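# Two-arm robot ties a tight rope knot

## Task

Make a knot in the rope and pull it tight.

## Robot and tools

Robot: two arms, left_arm and right_arm, each with a parallel two-finger gripper. Bases in the scene frame: left_arm at (+0.029, +0.317, 0) m, quat_wxyz (+1.000, 0, 0, +0.011); right_arm at (+0.022, -0.253, 0) m, quat_wxyz (+1.000, 0, 0, -0.019). A two-camera stand sits behind the arms. A loose object may occasionally get a brief push from outside.

Frames. Scene frame: origin at table-top height, halfway between the nominal bases, +x out over the table, +z up, left_arm on the +y side (arm names do not match image sides). Each arm reports its hand pose, velocities, targets and wrist-camera pose in its own base frame. Fixed cameras and the table use the scene frame. A gripper's fingers point along its +z and open and close along its y. end_effector_position is the spot between the pads, about 1 cm behind the tips. Reported pose can be a few cm off, worse at long reach.

execute_actions(actions, cameras). actions is a list of actions; each action is a list of up to 15 rows, one row per 1/30 s step; a short action repeats its final row for the rest of the 15 steps. Every row holds 14 numbers in [-1, 1]: left_arm dx, dy, dz, rx, ry, rz, opening, then right_arm the same seven. dx..rz are an offset from that arm's Hand target as it stood when the action began, along that arm's base axes; every row counts from that same start, not from the previous row. Scale: 1.0 = 0.6 m or 180 degrees; rx, ry, rz form one rotation vector, turning about the Hand target position. A translation longer than 1.0 is shortened along its line. Repeating an offset in a new action moves further. opening is absolute: +1 fully open (0.094 m), -1 closed. Send six zeros to re-request an arm's current Hand target; sending 0 as opening is a real command, so resend the present opening to keep a gripper unchanged. cameras: list of names, ["all"], [] for none; omitted or null gives all images only when actions is empty. Unknown names invalidate the call.

move(target, speed, blend, opening_speed, grip_force, blocking, cameras). target is one 14-number row laid out as above, or a list of up to 15 such rows; every row is an offset from the Hand targets at the start of the move, not from the preceding row. Paths are straight, end together, take at least 0.5 s and are cut off at 10 s. speed: m/s, 0.002 to 2.9, default 0.25 (turns up to twice that in rad/s); one value or one per target. blend: metres of corner rounding per target; 0 (default) stops at each. opening_speed: rate on the -1..+1 scale per second, at least 0.2. grip_force: newtons per pad, 10 to 50, one value or one per arm; persists; lower force closes slowly. blocking=false returns after about 0.5 s while the move continues. Paths do not avoid obstacles or the other arm; fast moves overshoot and hit harder. Avoid paths near an arm's own base (shoulder posture can flip); go around it. The result adds a move: line: done, off_target, moving, held, fault, plus limits (paced = pose clipped, held = steps withheld). Done means within 10 mm and 2 degrees; neither done nor off_target tells about contact.

wait(seconds 0 to 10): robot holds last commands; a running move continues. stop(): brakes the running move; needs stopping room. zoom_image(camera, region [x0, y0, x1, y1] pixels, at most 504 by 504) enlarges part of the newest image from cam_high, cam_low, cam_left_wrist or cam_right_wrist. finished_scene(scene: integer 1 to 2) ends the scene irreversibly; the knot must hold with the robot released.

Results: end_effector_position (m) and end_effector_quat_wxyz per arm; Hand target (the last commanded pose after clipping, base for the next offsets); Tool commands; Joint positions (last entry = measured opening in m); Joint velocities (may say within noise or be omitted); Joint torques (include arm weight, offsets, noise; entries 1-3 wrap at ±28 N m); grip_measured on the command scale (reads up to about 2.5 mm wide when empty, narrower than a squeezed part); grip_effort_nm (gripper motor effort, negative closing, keeps residual at rest); motor temperatures; step readings of positions for action calls. Images come in the order cam_high, cam_low, cam_left_wrist, cam_right_wrist, all 896x504.

Control notes: orientation commands are clipped to 40 degrees from the measured one each step. Grippers often rest a few cm short of target from friction and weight; waiting does not fix it, a new command (even zeros) or the missing offset does. An arm blocked by something keeps pushing until commanded back past its gripper. To release, command an opening well above grip_measured. Pads squeeze roughly 50 to 64 N at full force.

Avoid: dropping the rope or letting it off the table, letting any rope part sink more than a finger width below the table top, releasing moving parts, fast impacts, hard pushes, arm-to-arm contact (including a gripper closing on the other's fingers or wrist cameras colliding), strain on wrist-camera cables (their contact counts as the hand's), and overheating: MOTOR HOT at 75 °C, fold-up fault at 90 °C, arm collapse at 100 °C. Holding loads, stretched arms and pushing at unreachable poses heat motors.

Each tool is called as name(argument=value, ...) on one line, values as JSON.

## Session

execute_actions(actions=[])

Scene clock: 0.00 s.
left_arm: end_effector_position=(+0.4058, +0.0146, +0.1067) grip_measured=+1.000 grip_effort_nm=n/a end_effector_quat_wxyz=(+0.605, -0.032, +0.795, +0.022) | right_arm: end_effector_position=(+0.4020, -0.0114, +0.1244) grip_measured=+1.000 grip_effort_nm=n/a end_effector_quat_wxyz=(+0.614, +0.058, +0.785, -0.051)
Joint positions: left_arm=[0.001 1.585 0.367 0.947 -0.073 -0.023 0.094] | right_arm=[0.066 1.511 0.373 0.889 0.216 0.045 0.094]
Joint velocities: within noise
Joint torques (N m): no reading
Motor temperatures (°C): left_arm=[30 31 32 30 31 28 32] | right_arm=[30 31 33 32 28 30 29]
Heat: left arm: 32 °C; right arm: 33 °C.
Hand target: left_arm +0.4064, +0.0147, +0.1080; +0.606, -0.032, +0.795, +0.023 | right_arm +0.4035, -0.0115, +0.1294; +0.619, +0.059, +0.781, -0.051
Tool commands: left_gripper/opening=+1.0 right_gripper/opening=+1.0
camera_calibration:
cam_left_wrist: T_world_to_cam=[[0.141787, -0.989132, 0.0389049, -0.0410194], [-0.650725, -0.122751, -0.749326, 0.381721], [0.745958, 0.0809284, -0.661057, -0.111317], [0, 0, 0, 1]] pos_world=[0.337249, 0.0152916, 0.214042]
cam_right_wrist: T_world_to_cam=[[-0.106011, -0.993937, 0.0291778, 0.033872], [-0.651174, 0.0472171, -0.757458, 0.392359], [0.751488, -0.0992989, -0.652232, -0.103467], [0, 0, 0, 1]] pos_world=[0.336839, 0.00486635, 0.228722]

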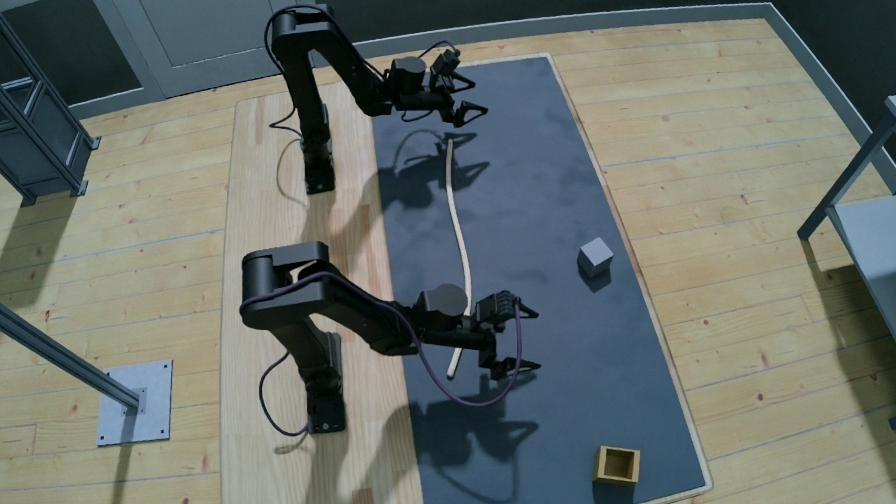

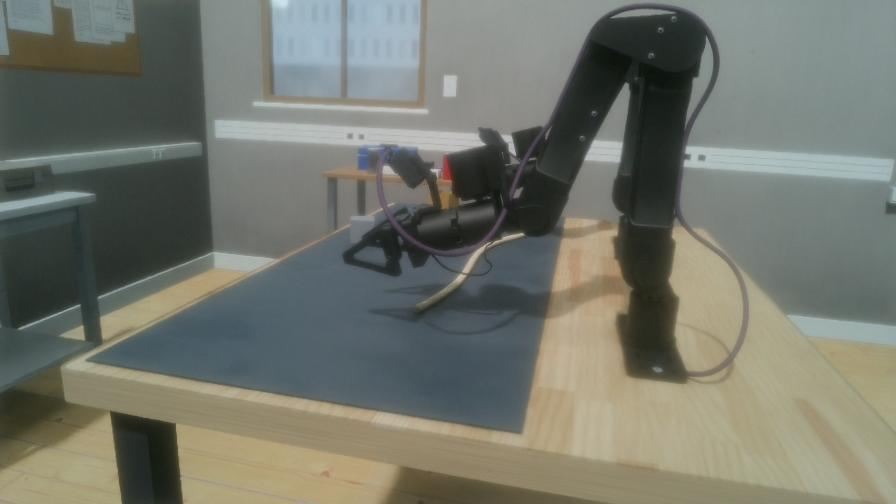

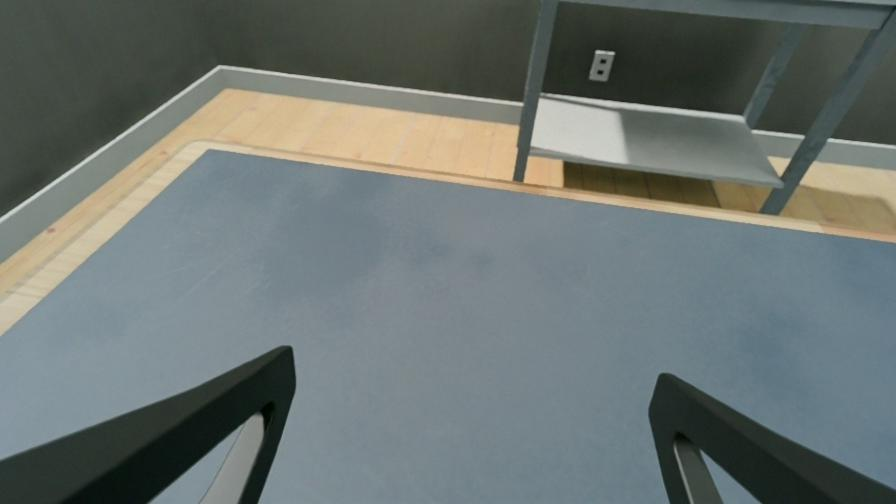

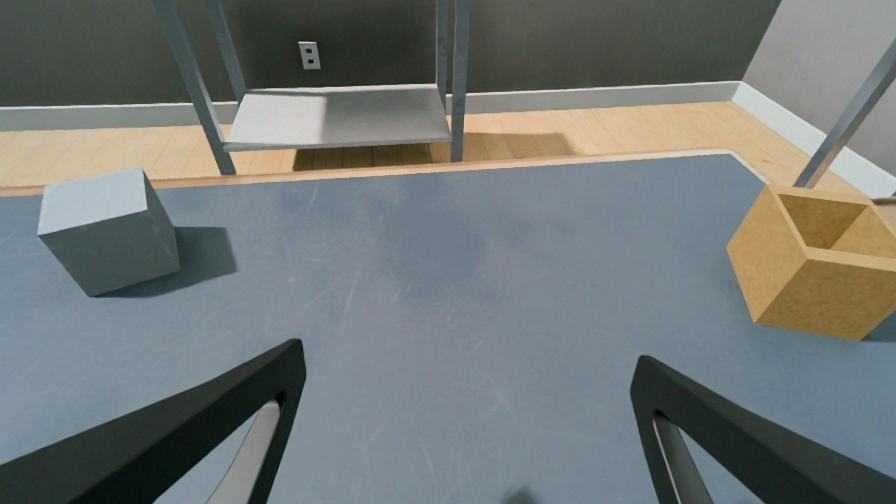

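move(target=[0,0,0,0,0,0,1,-0.19,0.05,0.06,-0.28,0.36,0.36,0], cameras=["all"])

Scene clock: 69.77 s.
left_arm: end_effector_position=(+0.4058, +0.0146, +0.1067) grip_measured=+1.000 grip_effort_nm=0.01 end_effector_quat_wxyz=(+0.605, -0.032, +0.795, +0.022) | right_arm: end_effector_position=(+0.2887, +0.0168, +0.1611) grip_measured=+0.001 grip_effort_nm=-0.06 end_effector_quat_wxyz=(+0.044, -0.603, +0.794, -0.057)
Joint positions: left_arm=[0.001 1.585 0.367 0.947 -0.073 -0.023 0.094] | right_arm=[0.085 1.512 1.379 -1.301 0.049 -1.218 0.047]
Joint torques (N m): left_arm=[0.01 -5.01 5.19 1.67 -0.06 0.05] | right_arm=[0.25 -4.82 8.5 0.49 -0.01 -0.08]
Motor temperatures (°C): left_arm=[30 33 34 36 31 28 32] | right_arm=[30 33 36 39 28 30 28]
Heat: left arm: 36 °C; right arm: 39 °C.
Hand target: left_arm +0.4064, +0.0147, +0.1080; +0.606, -0.032, +0.795, +0.023 | right_arm +0.2895, +0.0185, +0.1653; +0.043, -0.608, +0.791, -0.054
Off the commanded pose: left_arm 0.001 m, 0 deg | right_arm 0.005 m, 1 deg.
move: done
camera_calibration:
cam_left_wrist: T_world_to_cam=[[0.141787, -0.989132, 0.0389049, -0.0410194], [-0.650725, -0.122751, -0.749326, 0.381721], [0.745958, 0.0809284, -0.661057, -0.111317], [0, 0, 0, 1]] pos_world=[0.337249, 0.0152916, 0.214042]
cam_right_wrist: T_world_to_cam=[[0.96628, -0.23655, 0.101718, -0.285099], [-0.256748, -0.855104, 0.450419, 0.0516941], [-0.0195669, -0.461347, -0.887004, 0.274857], [0, 0, 0, 1]] pos_world=[0.294136, 0.103568, 0.249515]

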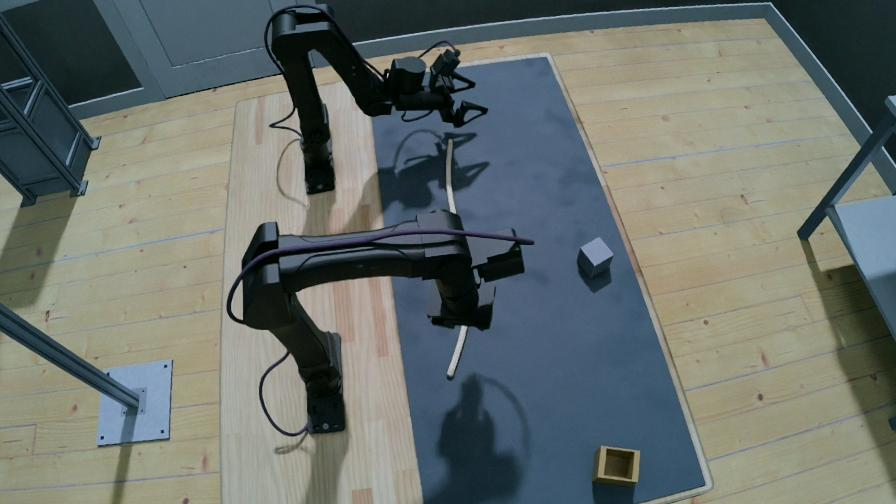

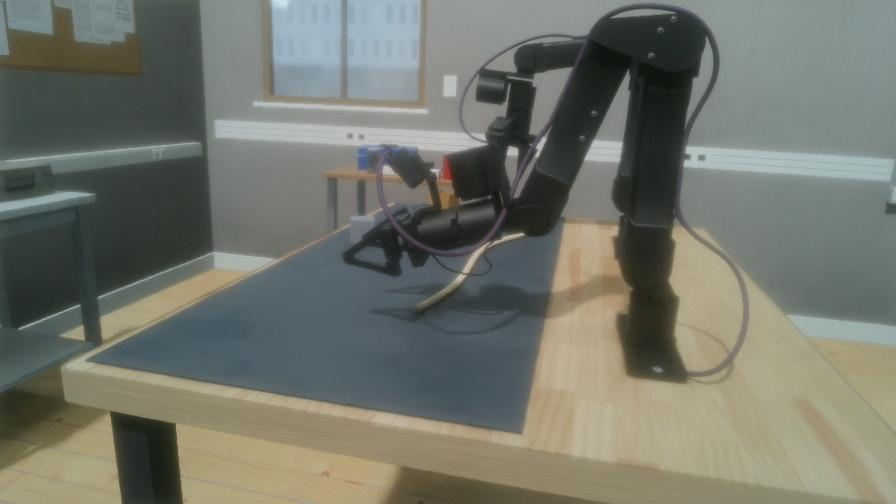

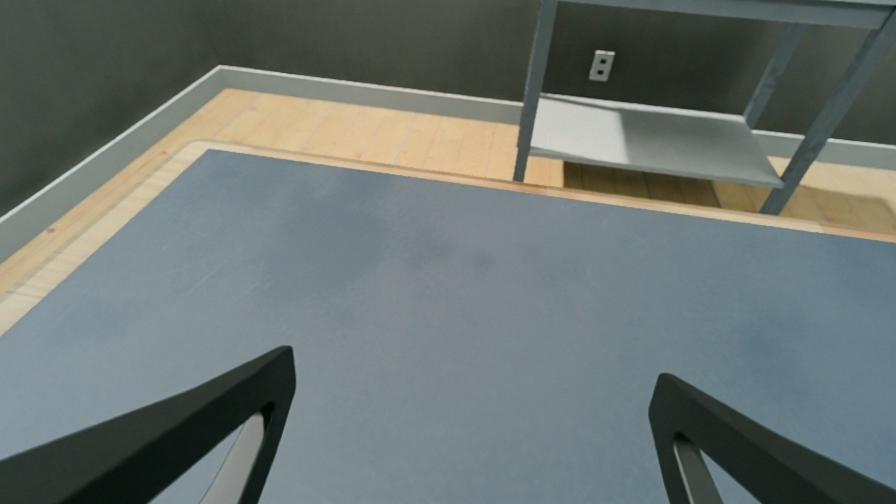

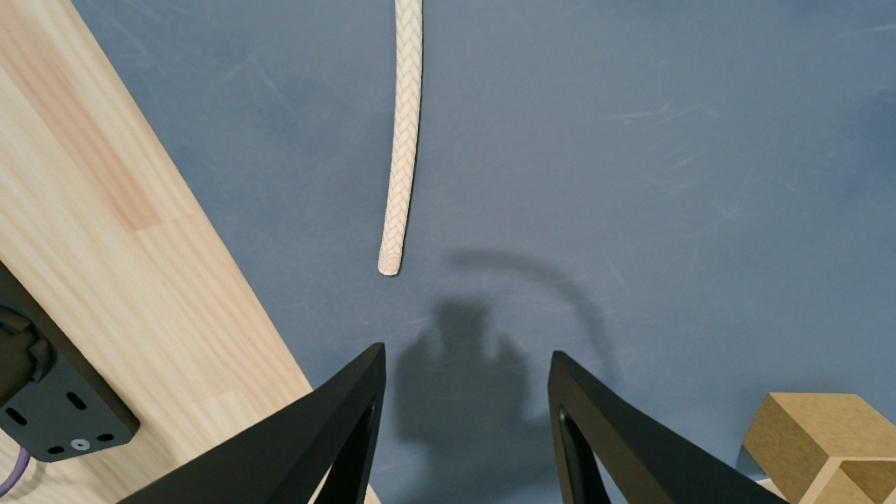

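move(target=[[0,0,0,0,0,0,1,-0.051,-0.046,-0.15,0,0,0,0],[0,0,0,0,0,0,1,-0.051,-0.046,-0.243,0,0,0,-0.95]], speed=[0.25,0.1], opening_speed=1.5, cameras=["cam_high","cam_right_wrist"])

Scene clock: 89.63 s.
left_arm: end_effector_position=(+0.4058, +0.0146, +0.1067) grip_measured=+1.000 grip_effort_nm=0.01 end_effector_quat_wxyz=(+0.605, -0.032, +0.795, +0.022) | right_arm: end_effector_position=(+0.2563, -0.0107, +0.0223) grip_measured=-0.841 grip_effort_nm=-1.02 end_effector_quat_wxyz=(+0.035, -0.607, +0.791, -0.058)
Joint positions: left_arm=[0.001 1.585 0.367 0.947 -0.073 -0.023 0.094] | right_arm=[-0.012 1.489 0.793 -0.748 0.047 -1.325 0.007]
Joint torques (N m): left_arm=[-0.02 -5.14 5.03 1.65 -0.03 0.05] | right_arm=[-0.55 -4.29 4.85 0.88 -0.15 -0.08]
Heat: left arm: 37 °C; right arm: 37 °C.
Hand target: left_arm +0.4064, +0.0147, +0.1080; +0.606, -0.032, +0.795, +0.023 | right_arm +0.2588, -0.0091, +0.0195; +0.043, -0.608, +0.791, -0.054
Off the commanded pose: left_arm 0.001 m, 0 deg | right_arm 0.004 m, 1 deg.
move: done
camera_calibration:
cam_right_wrist: T_world_to_cam=[[0.969642, -0.226914, 0.0911237, -0.24681], [-0.242915, -0.851136, 0.46536, 0.0784923], [-0.0280382, -0.473368, -0.880418, 0.140354], [0, 0, 0, 1]] pos_world=[0.26232, 0.0772419, 0.109534]
Images, in order (width x height): cam_high 896x504, cam_right_wrist 896x504.

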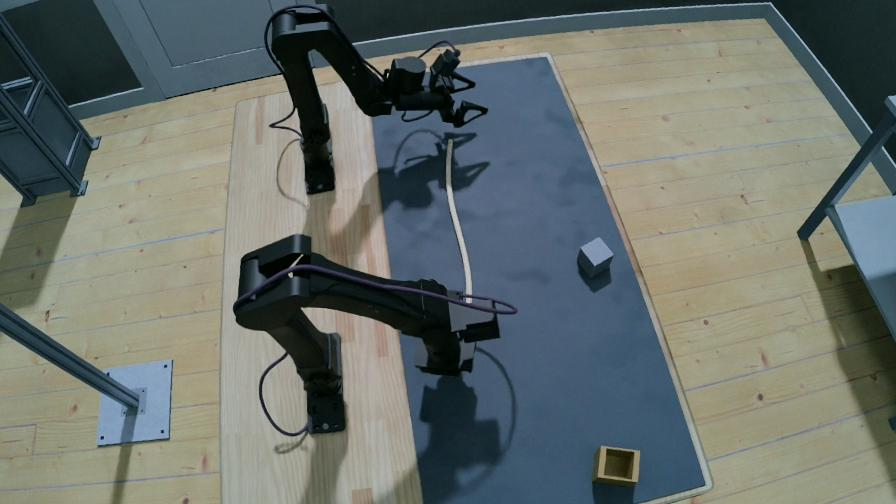

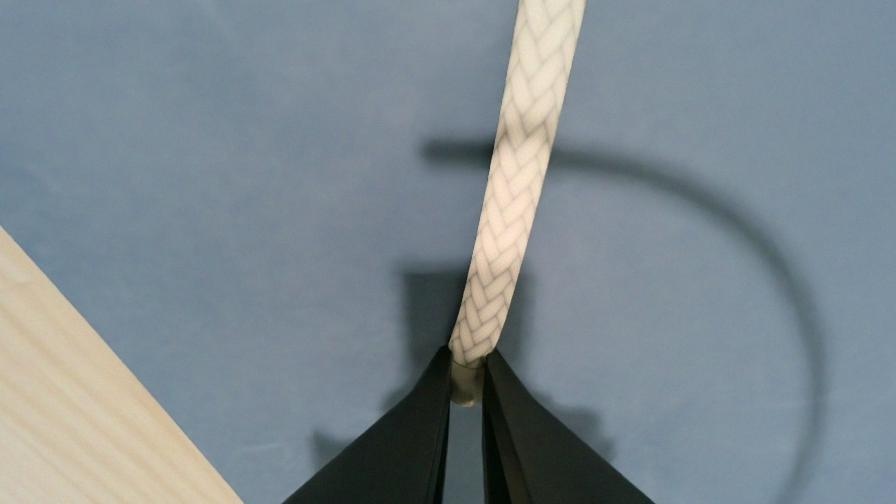

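move(target=[[0,0,0,0,0,0,1,0,0,0,0,0,0,0],[0,0,0,0,0,0,1,0,0,0.15,0,0,0,0],[0,0,0,0,0,0,1,0.006,0.02,0.17,0,0,-0.5,0],[0,0,0,0,0,0,1,0.006,0.02,0.15,0,0,-0.97,0]], speed=[0.25,0.25,0.6,0.6], blend=[0,0.02,0.02,0], cameras=["cam_high","cam_right_wrist"])

Scene clock: 126.17 s.
left_arm: end_effector_position=(+0.4058, +0.0146, +0.1067) grip_measured=+1.000 grip_effort_nm=0.01 end_effector_quat_wxyz=(+0.605, -0.032, +0.795, +0.022) | right_arm: end_effector_position=(+0.2615, +0.0047, +0.1083) grip_measured=-0.001 grip_effort_nm=0.07 end_effector_quat_wxyz=(-0.052, +0.757, +0.650, -0.039)
Joint positions: left_arm=[0.001 1.585 0.367 0.947 -0.073 -0.023 0.094] | right_arm=[-0.005 1.656 1.317 -1.359 -0.028 1.715 0.047]
Joint torques (N m): left_arm=[-0.06 -5.12 5.03 1.66 -0.06 0.01] | right_arm=[-0.17 -5.61 7.16 0.04 0.04 0.13]
Heat: left arm: 38 °C; right arm: 36 °C.
Hand target: left_arm +0.4064, +0.0147, +0.1080; +0.606, -0.032, +0.795, +0.023 | right_arm +0.2625, +0.0028, +0.1096; -0.052, +0.762, +0.644, -0.046
Off the commanded pose: left_arm 0.001 m, 0 deg | right_arm 0.002 m, 1 deg.
move: done
camera_calibration:
cam_right_wrist: T_world_to_cam=[[-0.989142, 0.118452, 0.0869927, 0.25492], [0.145357, 0.875829, 0.460212, -0.0562437], [-0.0216778, 0.46786, -0.883537, 0.217792], [0, 0, 0, 1]] pos_world=[0.265049, -0.0828318, 0.196135]
Images, in order (width x height): cam_high 896x504, cam_right_wrist 896x504.

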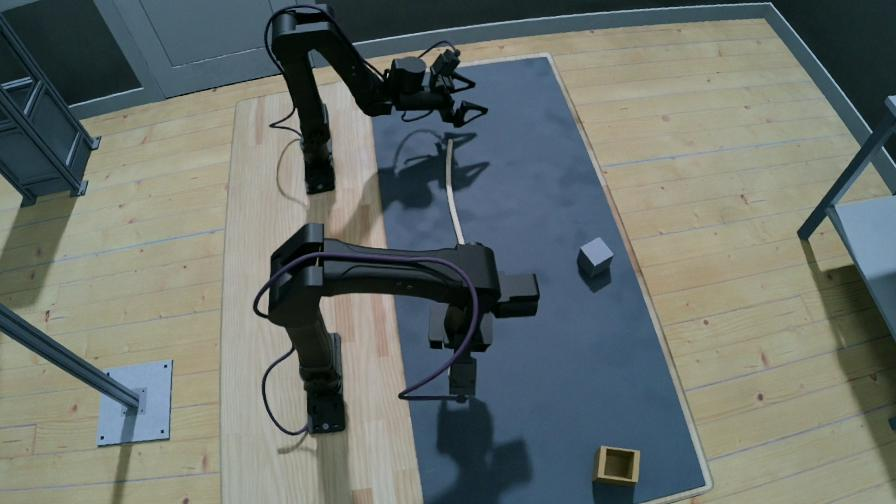

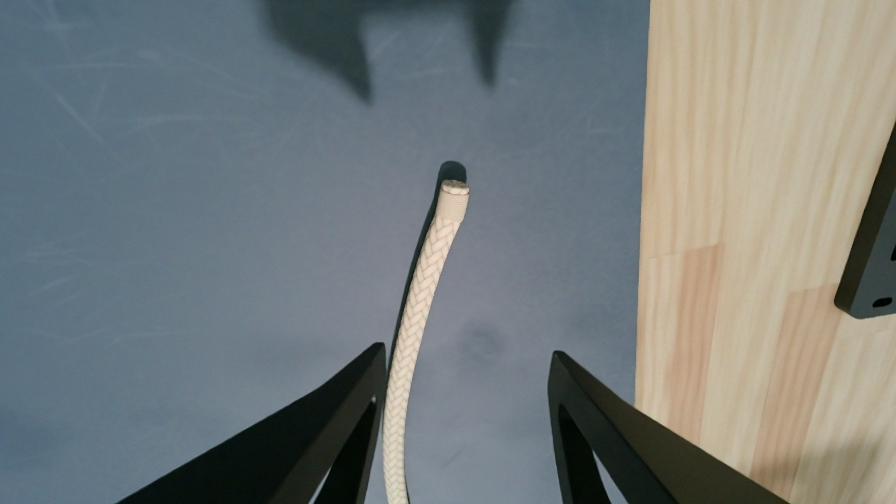

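move(target=[[0,0,0,0,0,0,1,0.011,0.005,-0.157,0,0,0,0],[0,0,0,0,0,0,1,0.011,0.005,-0.157,0,0,0,-0.95]], speed=0.12, opening_speed=1.5, cameras=["cam_right_wrist"])

Scene clock: 140.30 s.
left_arm: end_effector_position=(+0.4058, +0.0146, +0.1067) grip_measured=+1.000 grip_effort_nm=0.01 end_effector_quat_wxyz=(+0.605, -0.032, +0.795, +0.022) | right_arm: end_effector_position=(+0.2679, +0.0077, +0.0206) grip_measured=-0.834 grip_effort_nm=-1.02 end_effector_quat_wxyz=(-0.058, +0.759, +0.647, -0.041)
Joint positions: left_arm=[0.001 1.585 0.367 0.947 -0.073 -0.023 0.094] | right_arm=[0.001 1.78 1.096 -1.026 -0.036 1.728 0.008]
Joint torques (N m): left_arm=[-0.02 -5.16 5.16 1.66 -0.02 0.01] | right_arm=[0.18 -6.39 4.21 0.34 0.1 0.12]
Heat: left arm: 38 °C; right arm: 35 °C.
Hand target: left_arm +0.4064, +0.0147, +0.1080; +0.606, -0.032, +0.795, +0.023 | right_arm +0.2691, +0.0058, +0.0153; -0.052, +0.762, +0.644, -0.046
Off the commanded pose: left_arm 0.001 m, 0 deg | right_arm 0.006 m, 1 deg.
move: done
camera_calibration:
cam_right_wrist: T_world_to_cam=[[-0.987061, 0.126345, 0.0987305, 0.26764], [0.157979, 0.871679, 0.463916, -0.0228232], [-0.0274481, 0.47351, -0.88036, 0.140467], [0, 0, 0, 1]] pos_world=[0.271638, -0.0804329, 0.107825]
Images, in order (width x height): cam_right_wrist 896x504.

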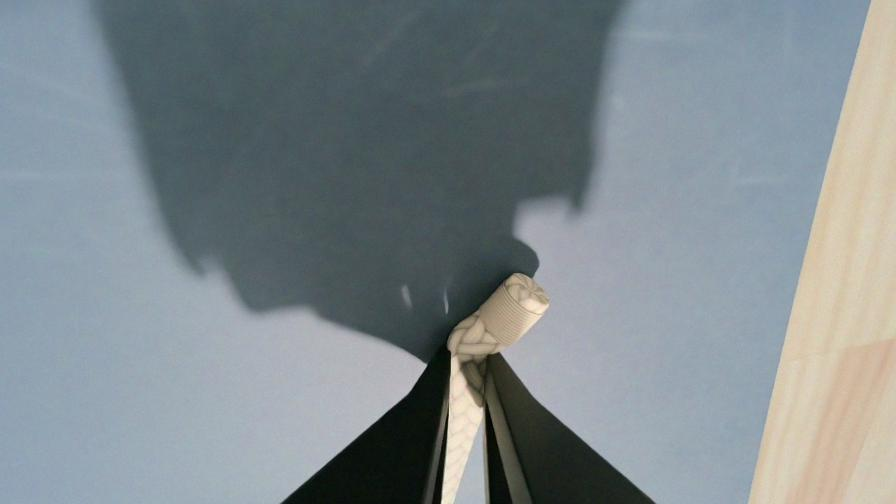

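move(target=[[0,0,0,0,0,0,1,0.21,0.183,0.125,0,0,0.333,-0.95],[0,0,0,0,0,0,1,0.283,0.47,0.125,0,0,0.72,-0.95],[0,0,0,0,0,0,1,0.192,0.667,0.15,0,0,-0.889,-0.95],[0,0,0,0,0,0,1,-0.057,0.607,0.13,0,0,-0.65,-0.95]], speed=0.3, blend=[0.05,0.05,0.03,0], cameras=["all"])

Scene clock: 164.53 s.
left_arm: end_effector_position=(+0.4058, +0.0146, +0.1067) grip_measured=+1.000 grip_effort_nm=0.01 end_effector_quat_wxyz=(+0.605, -0.032, +0.795, +0.022) | right_arm: end_effector_position=(+0.2374, +0.3692, +0.0813) grip_measured=-0.834 grip_effort_nm=-1.02 end_effector_quat_wxyz=(-0.050, +0.941, -0.334, +0.026)
Joint positions: left_arm=[0.001 1.585 0.367 0.947 -0.073 -0.023 0.094] | right_arm=[1.009 2.129 1.841 -1.174 0.03 -1.452 0.008]
Joint torques (N m): left_arm=[0.21 -4.92 4.94 1.65 -0.04 0.03] | right_arm=[-0.29 -15.27 5.09 0.64 -0.22 -0.55]
Heat: left arm: 39 °C; right arm: 35 °C.
Hand target: left_arm +0.4064, +0.0147, +0.1080; +0.606, -0.032, +0.795, +0.023 | right_arm +0.2348, +0.3700, +0.0934; -0.066, +0.947, -0.313, +0.020
Off the commanded pose: left_arm 0.001 m, 0 deg | right_arm 0.012 m, 3 deg.
elbow stopped short (right arm): the move would have taken joint 3 (elbow) straighter than the controller allows.
move: off_target (right_arm)
camera_calibration:
cam_left_wrist: T_world_to_cam=[[0.141787, -0.989132, 0.0389049, -0.0410194], [-0.650725, -0.122751, -0.749326, 0.381721], [0.745958, 0.0809284, -0.661057, -0.111317], [0, 0, 0, 1]] pos_world=[0.337249, 0.0152916, 0.214042]
cam_right_wrist: T_world_to_cam=[[0.603844, 0.79417, 0.0683021, -0.435836], [0.684135, -0.560334, 0.466888, 0.0423134], [0.409061, -0.2352, -0.881675, 0.180048], [0, 0, 0, 1]] pos_world=[0.160578, 0.412185, 0.168757]

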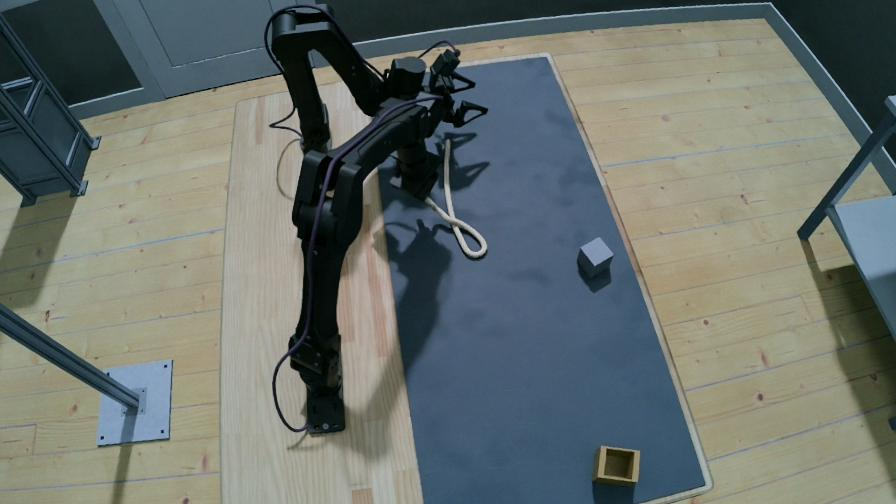

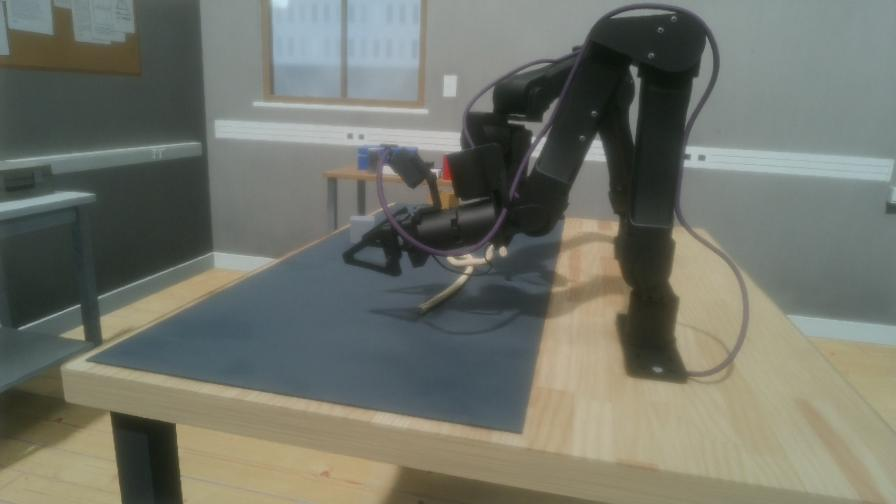

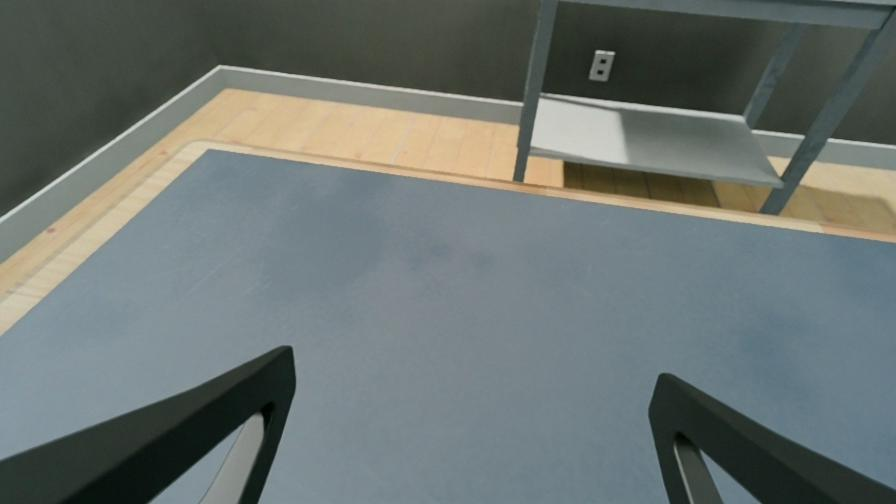

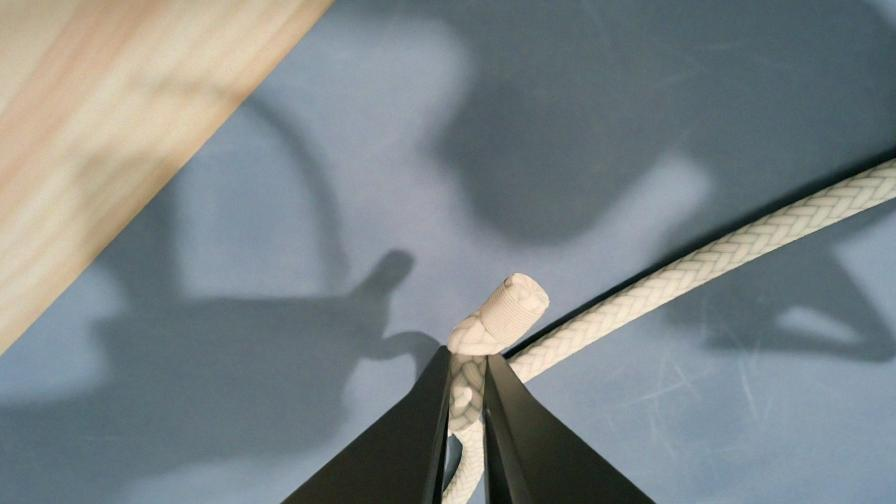

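move(target=[[0,0,0,0,0,0,1,0.045,-0.08,-0.06,0,0,0.08,-0.95],[0,0,0,0,0,0,1,0.057,-0.12,-0.124,0,0,0.08,-0.95]], speed=0.15, blend=[0.02,0], cameras=["cam_high","cam_right_wrist"])

zoom_image(camera="cam_high", region=[360, 120, 540, 280])

Scene clock: 185.97 s.
left_arm: end_effector_position=(+0.4058, +0.0146, +0.1067) grip_measured=+1.000 grip_effort_nm=0.01 end_effector_quat_wxyz=(+0.605, -0.032, +0.795, +0.022) | right_arm: end_effector_position=(+0.2690, +0.3064, +0.0316) grip_measured=-0.834 grip_effort_nm=-1.02 end_effector_quat_wxyz=(-0.079, +0.952, -0.295, +0.010)
Joint positions: left_arm=[0.001 1.585 0.367 0.947 -0.073 -0.023 0.094] | right_arm=[0.826 2.003 1.444 -0.86 -0.05 -1.711 0.008]
Joint torques (N m): left_arm=[-0.01 -5.01 5.07 1.64 -0.05 0] | right_arm=[-1.1 -9.11 3.36 0.86 -0.02 -2.34]
Motor temperatures (°C): left_arm=[30 33 34 39 31 28 32] | right_arm=[30 38 34 35 28 30 30]
Heat: left arm: 39 °C; right arm: 38 °C.
Hand target: left_arm +0.4064, +0.0147, +0.1080; +0.606, -0.032, +0.795, +0.023 | right_arm +0.2690, +0.2980, +0.0189; -0.068, +0.979, -0.192, +0.012
Off the commanded pose: left_arm 0.001 m, 0 deg | right_arm 0.015 m, 12 deg.
move: off_target (right_arm)
camera_calibration:
cam_right_wrist: T_world_to_cam=[[0.536648, 0.836038, 0.114233, -0.397913], [0.73351, -0.529125, 0.426603, -0.012877], [0.4171, -0.145145, -0.897196, 0.079183], [0, 0, 0, 1]] pos_world=[0.189957, 0.33735, 0.121991]
Images, in order (width x height): cam_high 896x504, cam_right_wrist 896x504.

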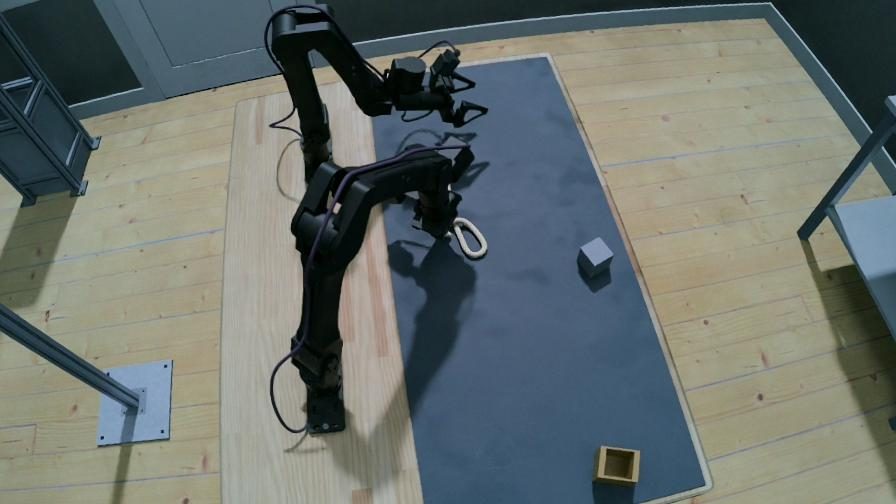

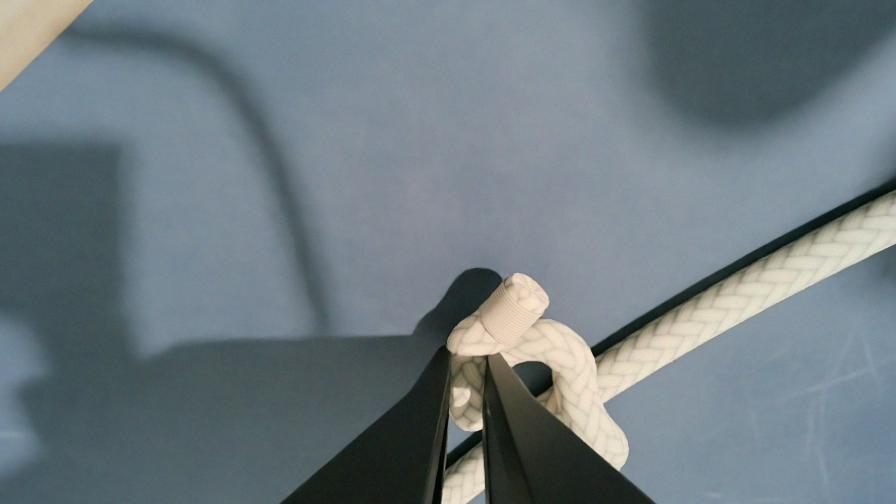

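Scaled by 2.800 from the camera's 896x504 image, which has a finer 1280x720 frame.

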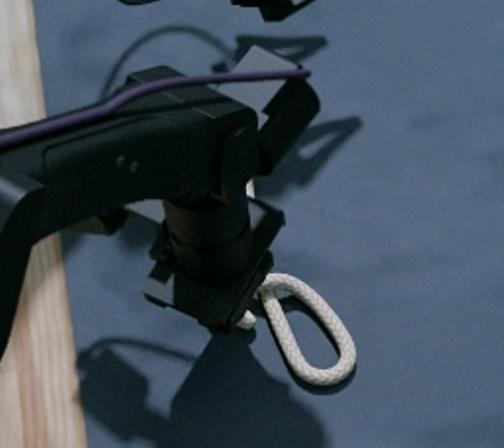

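move(target=[[0,0,0,0,0,0,1,-0.005,-0.005,-0.02,0,0,0,-0.95],[0,0,0,0,0,0,1,-0.005,-0.005,-0.02,0,0,0,0.1],[0,0,0,0,0,0,1,-0.005,-0.005,0.17,0,0,0,0.1],[0,0,0,0,0,0,1,0,-0.35,0.17,0,0,0.4,0.1]], speed=[0.1,0.1,0.2,0.4], cameras=["cam_high"])

zoom_image(camera="cam_high", region=[360, 120, 540, 280])

Scene clock: 201.27 s.
left_arm: end_effector_position=(+0.4058, +0.0146, +0.1067) grip_measured=+1.000 grip_effort_nm=0.01 end_effector_quat_wxyz=(+0.605, -0.032, +0.795, +0.022) | right_arm: end_effector_position=(+0.2867, +0.0964, +0.1246) grip_measured=+0.099 grip_effort_nm=0.07 end_effector_quat_wxyz=(-0.119, +0.853, -0.484, +0.158)
Joint positions: left_arm=[0.001 1.585 0.367 0.947 -0.073 -0.023 0.094] | right_arm=[0.378 1.327 1.012 -0.869 0.096 -1.75 0.052]
Joint torques (N m): left_arm=[-0.05 -5.09 5.07 1.66 -0.01 -0.01] | right_arm=[-0.01 -6.26 5.55 0.47 0.1 -3.94]
Motor temperatures (°C): left_arm=[30 33 34 39 31 28 32] | right_arm=[30 38 34 35 28 35 30]
Heat: left arm: 39 °C; right arm: 38 °C.
Hand target: left_arm +0.4064, +0.0147, +0.1080; +0.606, -0.032, +0.795, +0.023 | right_arm +0.2690, +0.0881, +0.1209; -0.110, +0.975, -0.165, +0.097
Off the commanded pose: left_arm 0.001 m, 0 deg | right_arm 0.020 m, 110 deg; orientation clipped.
joint sent to its limit (right arm) — joint 6 (wrist roll), lower limit. The joint targets are off in orientation, not in position.
move: off_target (right_arm); target 2's new opening was sent with right_arm's hand 0.026 m and 12 deg from that target; limits=paced
Images, in order (width x height): cam_high 896x504.

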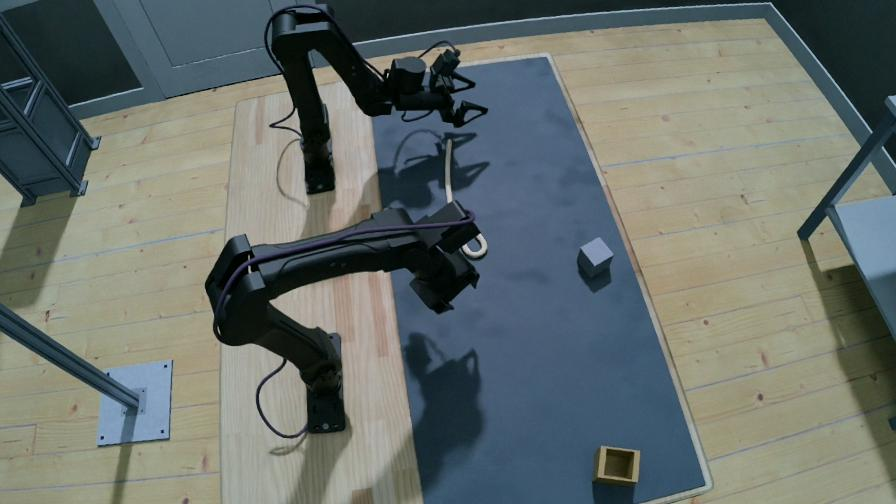

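Scaled by 2.800 from the camera's 896x504 image, which has a finer 1280x720 frame.

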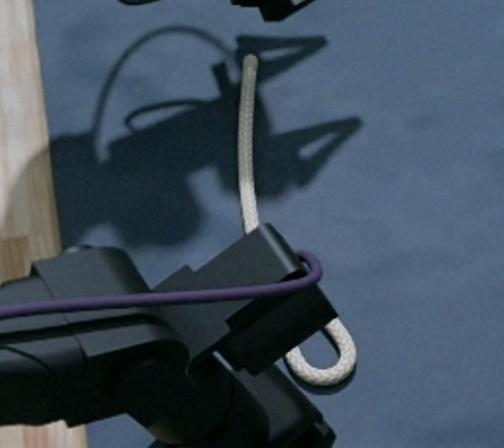

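move(target=[[0,0,0,0,0,0,1,-0.1,-0.2,0.17,0,0,-0.45,0.1],[0,0,0,0,0,0,1,-0.1,-0.25,0.17,0,0,-0.89,0.1]], speed=0.5, blend=[0.05,0], cameras=["cam_high"])

zoom_image(camera="cam_high", region=[400, 130, 520, 280])

Scene clock: 215.03 s.
left_arm: end_effector_position=(+0.4058, +0.0146, +0.1067) grip_measured=+1.000 grip_effort_nm=0.01 end_effector_quat_wxyz=(+0.605, -0.032, +0.795, +0.022) | right_arm: end_effector_position=(+0.2079, -0.0619, +0.2169) grip_measured=+0.099 grip_effort_nm=0.07 end_effector_quat_wxyz=(+0.050, -0.032, +0.989, -0.138)
Joint positions: left_arm=[0.001 1.585 0.367 0.947 -0.073 -0.023 0.094] | right_arm=[-0.076 1.276 1.392 -1.553 0.263 -0.159 0.052]
Joint torques (N m): left_arm=[-0.01 -5.05 4.96 1.66 -0.02 0.04] | right_arm=[-0.51 -2.44 8.01 0.57 0.11 0.08]
Heat: left arm: 39 °C; right arm: 39 °C.
Hand target: left_arm +0.4064, +0.0147, +0.1080; +0.606, -0.032, +0.795, +0.023 | right_arm +0.2090, -0.0619, +0.2230; -0.077, -0.005, +0.989, -0.125
Off the commanded pose: left_arm 0.001 m, 0 deg | right_arm 0.006 m, 15 deg.
joint sent to its limit (right arm) — joint 4 (wrist pitch), lower limit. The joint targets are off in orientation, not in position.
move: off_target (right_arm)
Images, in order (width x height): cam_high 896x504.

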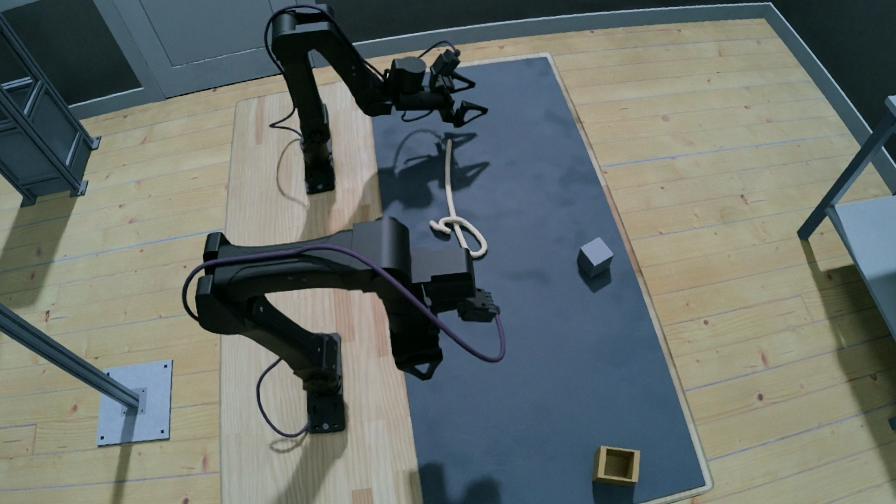

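Scaled by 3.360 from the camera's 896x504 image, which has a finer 1280x720 frame.

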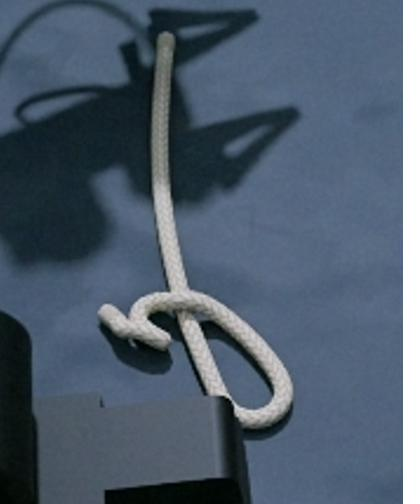

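move(target=[0,0,0,0,0,0,1,0.115,0.657,-0.167,0.061,-0.074,-0.213,-0.3], speed=0.3, cameras=["cam_right_wrist","cam_high"])

Scene clock: 260.33 s.
left_arm: end_effector_position=(+0.4058, +0.0146, +0.1067) grip_measured=+1.000 grip_effort_nm=0.01 end_effector_quat_wxyz=(+0.605, -0.032, +0.795, +0.022) | right_arm: end_effector_position=(+0.2763, +0.3354, +0.1245) grip_measured=-0.299 grip_effort_nm=-0.06 end_effector_quat_wxyz=(-0.001, +0.317, +0.948, +0.012)
Joint positions: left_arm=[0.001 1.585 0.367 0.947 -0.073 -0.023 0.094] | right_arm=[0.875 2.229 2.178 -1.498 -0.01 1.522 0.033]
Joint torques (N m): left_arm=[-0.02 -5.11 5.11 1.7 -0.01 0.03] | right_arm=[-0.44 -10.71 7.95 0.22 0.07 0.12]
Heat: left arm: 40 °C; right arm: 35 °C.
Hand target: left_arm +0.4064, +0.0147, +0.1080; +0.606, -0.032, +0.795, +0.023 | right_arm +0.2780, +0.3322, +0.1227; +0.000, +0.325, +0.946, +0.001
Off the commanded pose: left_arm 0.001 m, 0 deg | right_arm 0.004 m, 2 deg.
move: done
camera_calibration:
cam_right_wrist: T_world_to_cam=[[-0.576011, -0.814823, -0.0653735, 0.446802], [-0.743382, 0.488885, 0.456481, 0.0203571], [-0.339991, 0.311536, -0.887328, 0.218501], [0, 0, 0, 1]] pos_world=[0.346785, 0.286042, 0.213798]
Images, in order (width x height): cam_high 896x504, cam_right_wrist 896x504.

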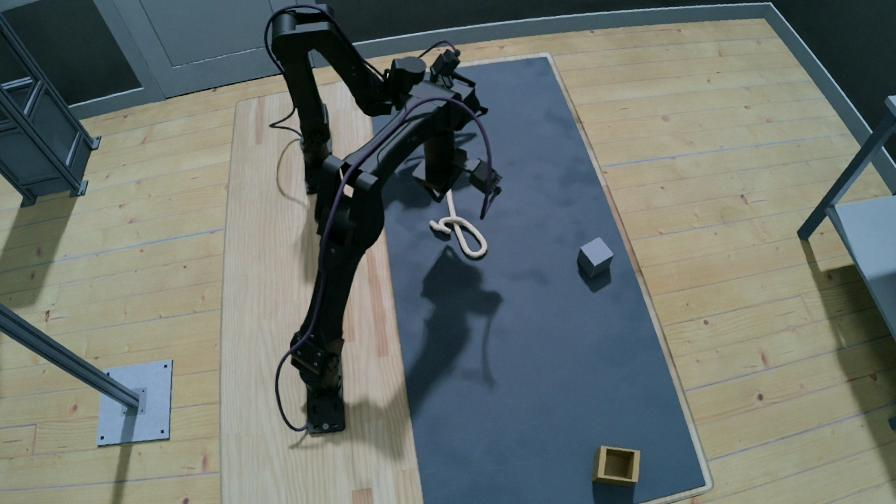

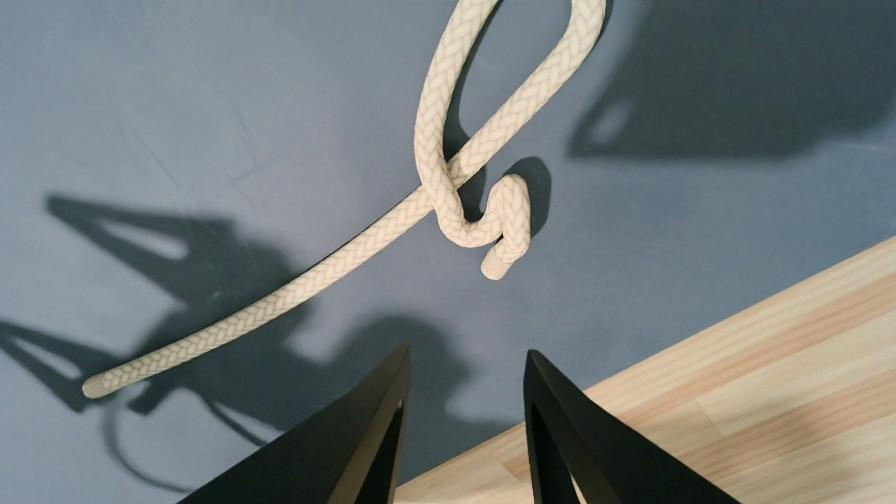

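move(target=[[0,0,0,0,0,0,1,-0.04,0.002,-0.1,0,0,0,-0.3],[0,0,0,0,0,0,1,-0.04,0.002,-0.178,0,0,0,-0.3],[0,0,0,0,0,0,1,-0.04,0.002,-0.178,0,0,0,-0.95]], speed=[0.2,0.08,0.1], blend=[0.01,0,0], opening_speed=1.5, cameras=["cam_right_wrist"])

Scene clock: 287.50 s.
left_arm: end_effector_position=(+0.4058, +0.0146, +0.1067) grip_measured=+1.000 grip_effort_nm=0.01 end_effector_quat_wxyz=(+0.605, -0.032, +0.795, +0.022) | right_arm: end_effector_position=(+0.2586, +0.3429, +0.0218) grip_measured=-0.811 grip_effort_nm=-1.02 end_effector_quat_wxyz=(-0.001, +0.321, +0.947, +0.019)
Joint positions: left_arm=[0.001 1.585 0.367 0.947 -0.073 -0.023 0.094] | right_arm=[0.917 2.201 1.722 -1.056 -0.014 1.57 0.009]
Joint torques (N m): left_arm=[-0.01 -5.01 5.14 1.65 -0.02 0.02] | right_arm=[-0.01 -12.16 3.58 0.35 0.11 0.09]
Heat: left arm: 40 °C; right arm: 39 °C.
Hand target: left_arm +0.4064, +0.0147, +0.1080; +0.606, -0.032, +0.795, +0.023 | right_arm +0.2540, +0.3334, +0.0159; +0.000, +0.326, +0.946, +0.001
Off the commanded pose: left_arm 0.001 m, 0 deg | right_arm 0.012 m, 2 deg.
move: off_target (right_arm)
camera_calibration:
cam_right_wrist: T_world_to_cam=[[-0.581506, -0.809716, -0.0788058, 0.43601], [-0.741823, 0.487981, 0.459972, 0.0502673], [-0.333991, 0.325936, -0.884429, 0.112477], [0, 0, 0, 1]] pos_world=[0.328398, 0.291855, 0.110717]
Images, in order (width x height): cam_right_wrist 896x504.

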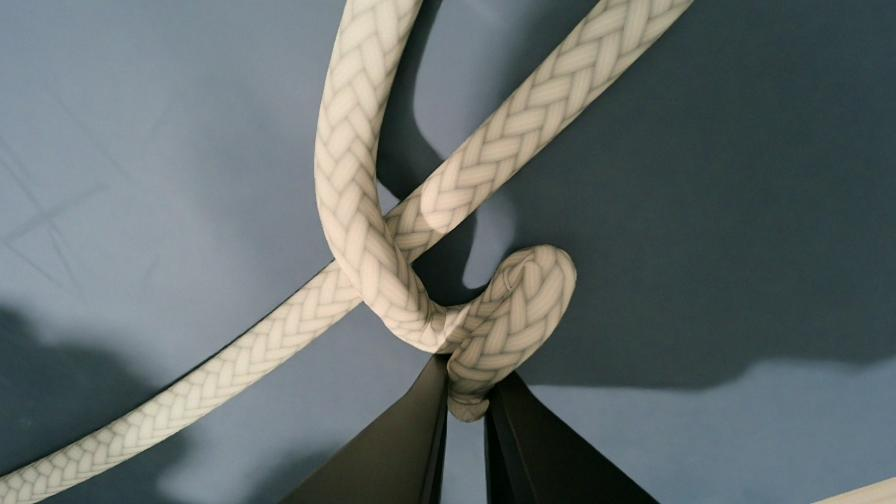

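move(target=[[0,0,0,0,0,0,1,-0.03,-0.03,0.07,0,0,0.2,-0.95],[0,0,0,0,0,0,1,-0.03,-0.12,0.07,0,0,0.5,-0.95],[0,0,0,0,0,0,1,0.01,-0.19,0.003,0,0,0.667,-0.95]], speed=0.2, blend=[0.02,0.02,0], cameras=["cam_right_wrist","cam_high"])

Scene clock: 310.30 s.
left_arm: end_effector_position=(+0.4058, +0.0146, +0.1067) grip_measured=+1.000 grip_effort_nm=0.01 end_effector_quat_wxyz=(+0.605, -0.032, +0.795, +0.022) | right_arm: end_effector_position=(+0.2495, +0.2226, +0.0194) grip_measured=-0.811 grip_effort_nm=-1.02 end_effector_quat_wxyz=(-0.019, -0.658, +0.752, +0.012)
Joint positions: left_arm=[0.001 1.585 0.367 0.947 -0.073 -0.023 0.094] | right_arm=[0.712 1.923 1.29 -0.976 -0.024 -0.726 0.009]
Joint torques (N m): left_arm=[-0.02 -5.14 5.16 1.68 -0.03 0.02] | right_arm=[-1.28 -10.02 3.7 0.79 0.22 -0.09]
Heat: left arm: 41 °C; right arm: 41 °C.
Hand target: left_arm +0.4064, +0.0147, +0.1080; +0.606, -0.032, +0.795, +0.023 | right_arm +0.2601, +0.2195, +0.0178; +0.000, -0.657, +0.754, +0.000
Off the commanded pose: left_arm 0.001 m, 0 deg | right_arm 0.011 m, 3 deg.
move: off_target (right_arm)
camera_calibration:
cam_right_wrist: T_world_to_cam=[[0.991036, -0.101682, -0.0866523, -0.216679], [-0.0509149, -0.887133, 0.458698, 0.237027], [-0.123514, -0.450174, -0.884357, 0.266775], [0, 0, 0, 1]] pos_world=[0.259755, 0.308337, 0.108425]
Images, in order (width x height): cam_high 896x504, cam_right_wrist 896x504.

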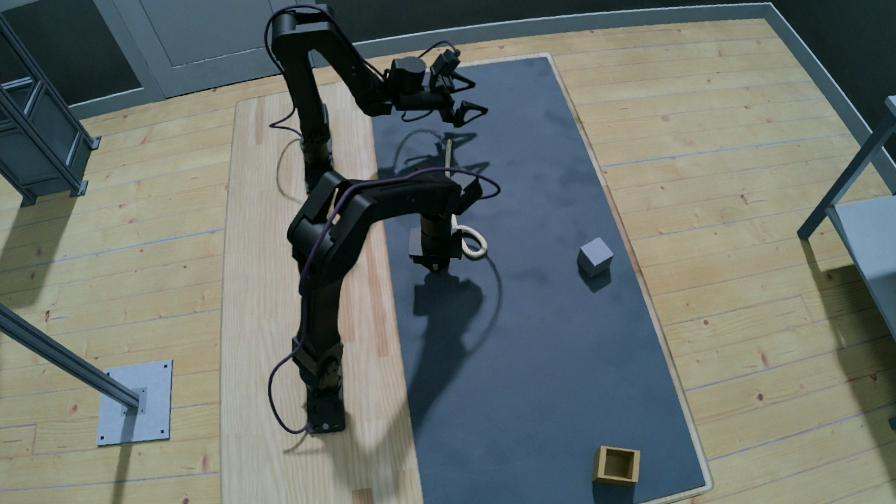

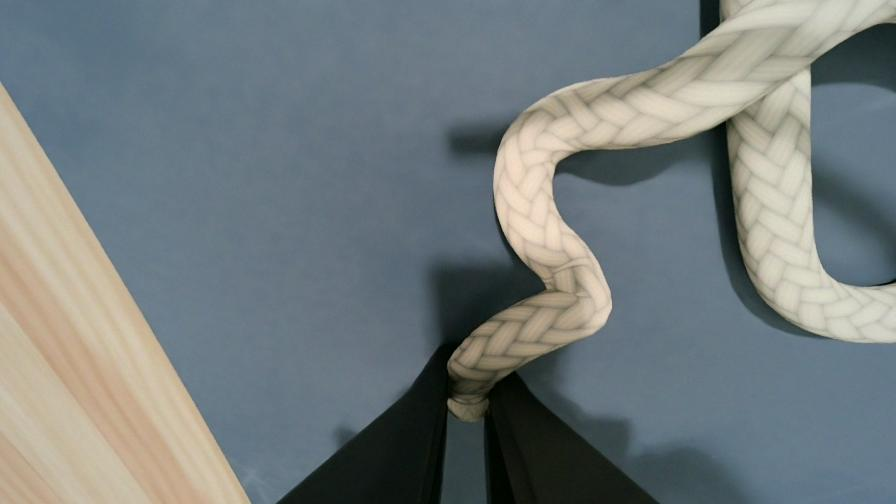

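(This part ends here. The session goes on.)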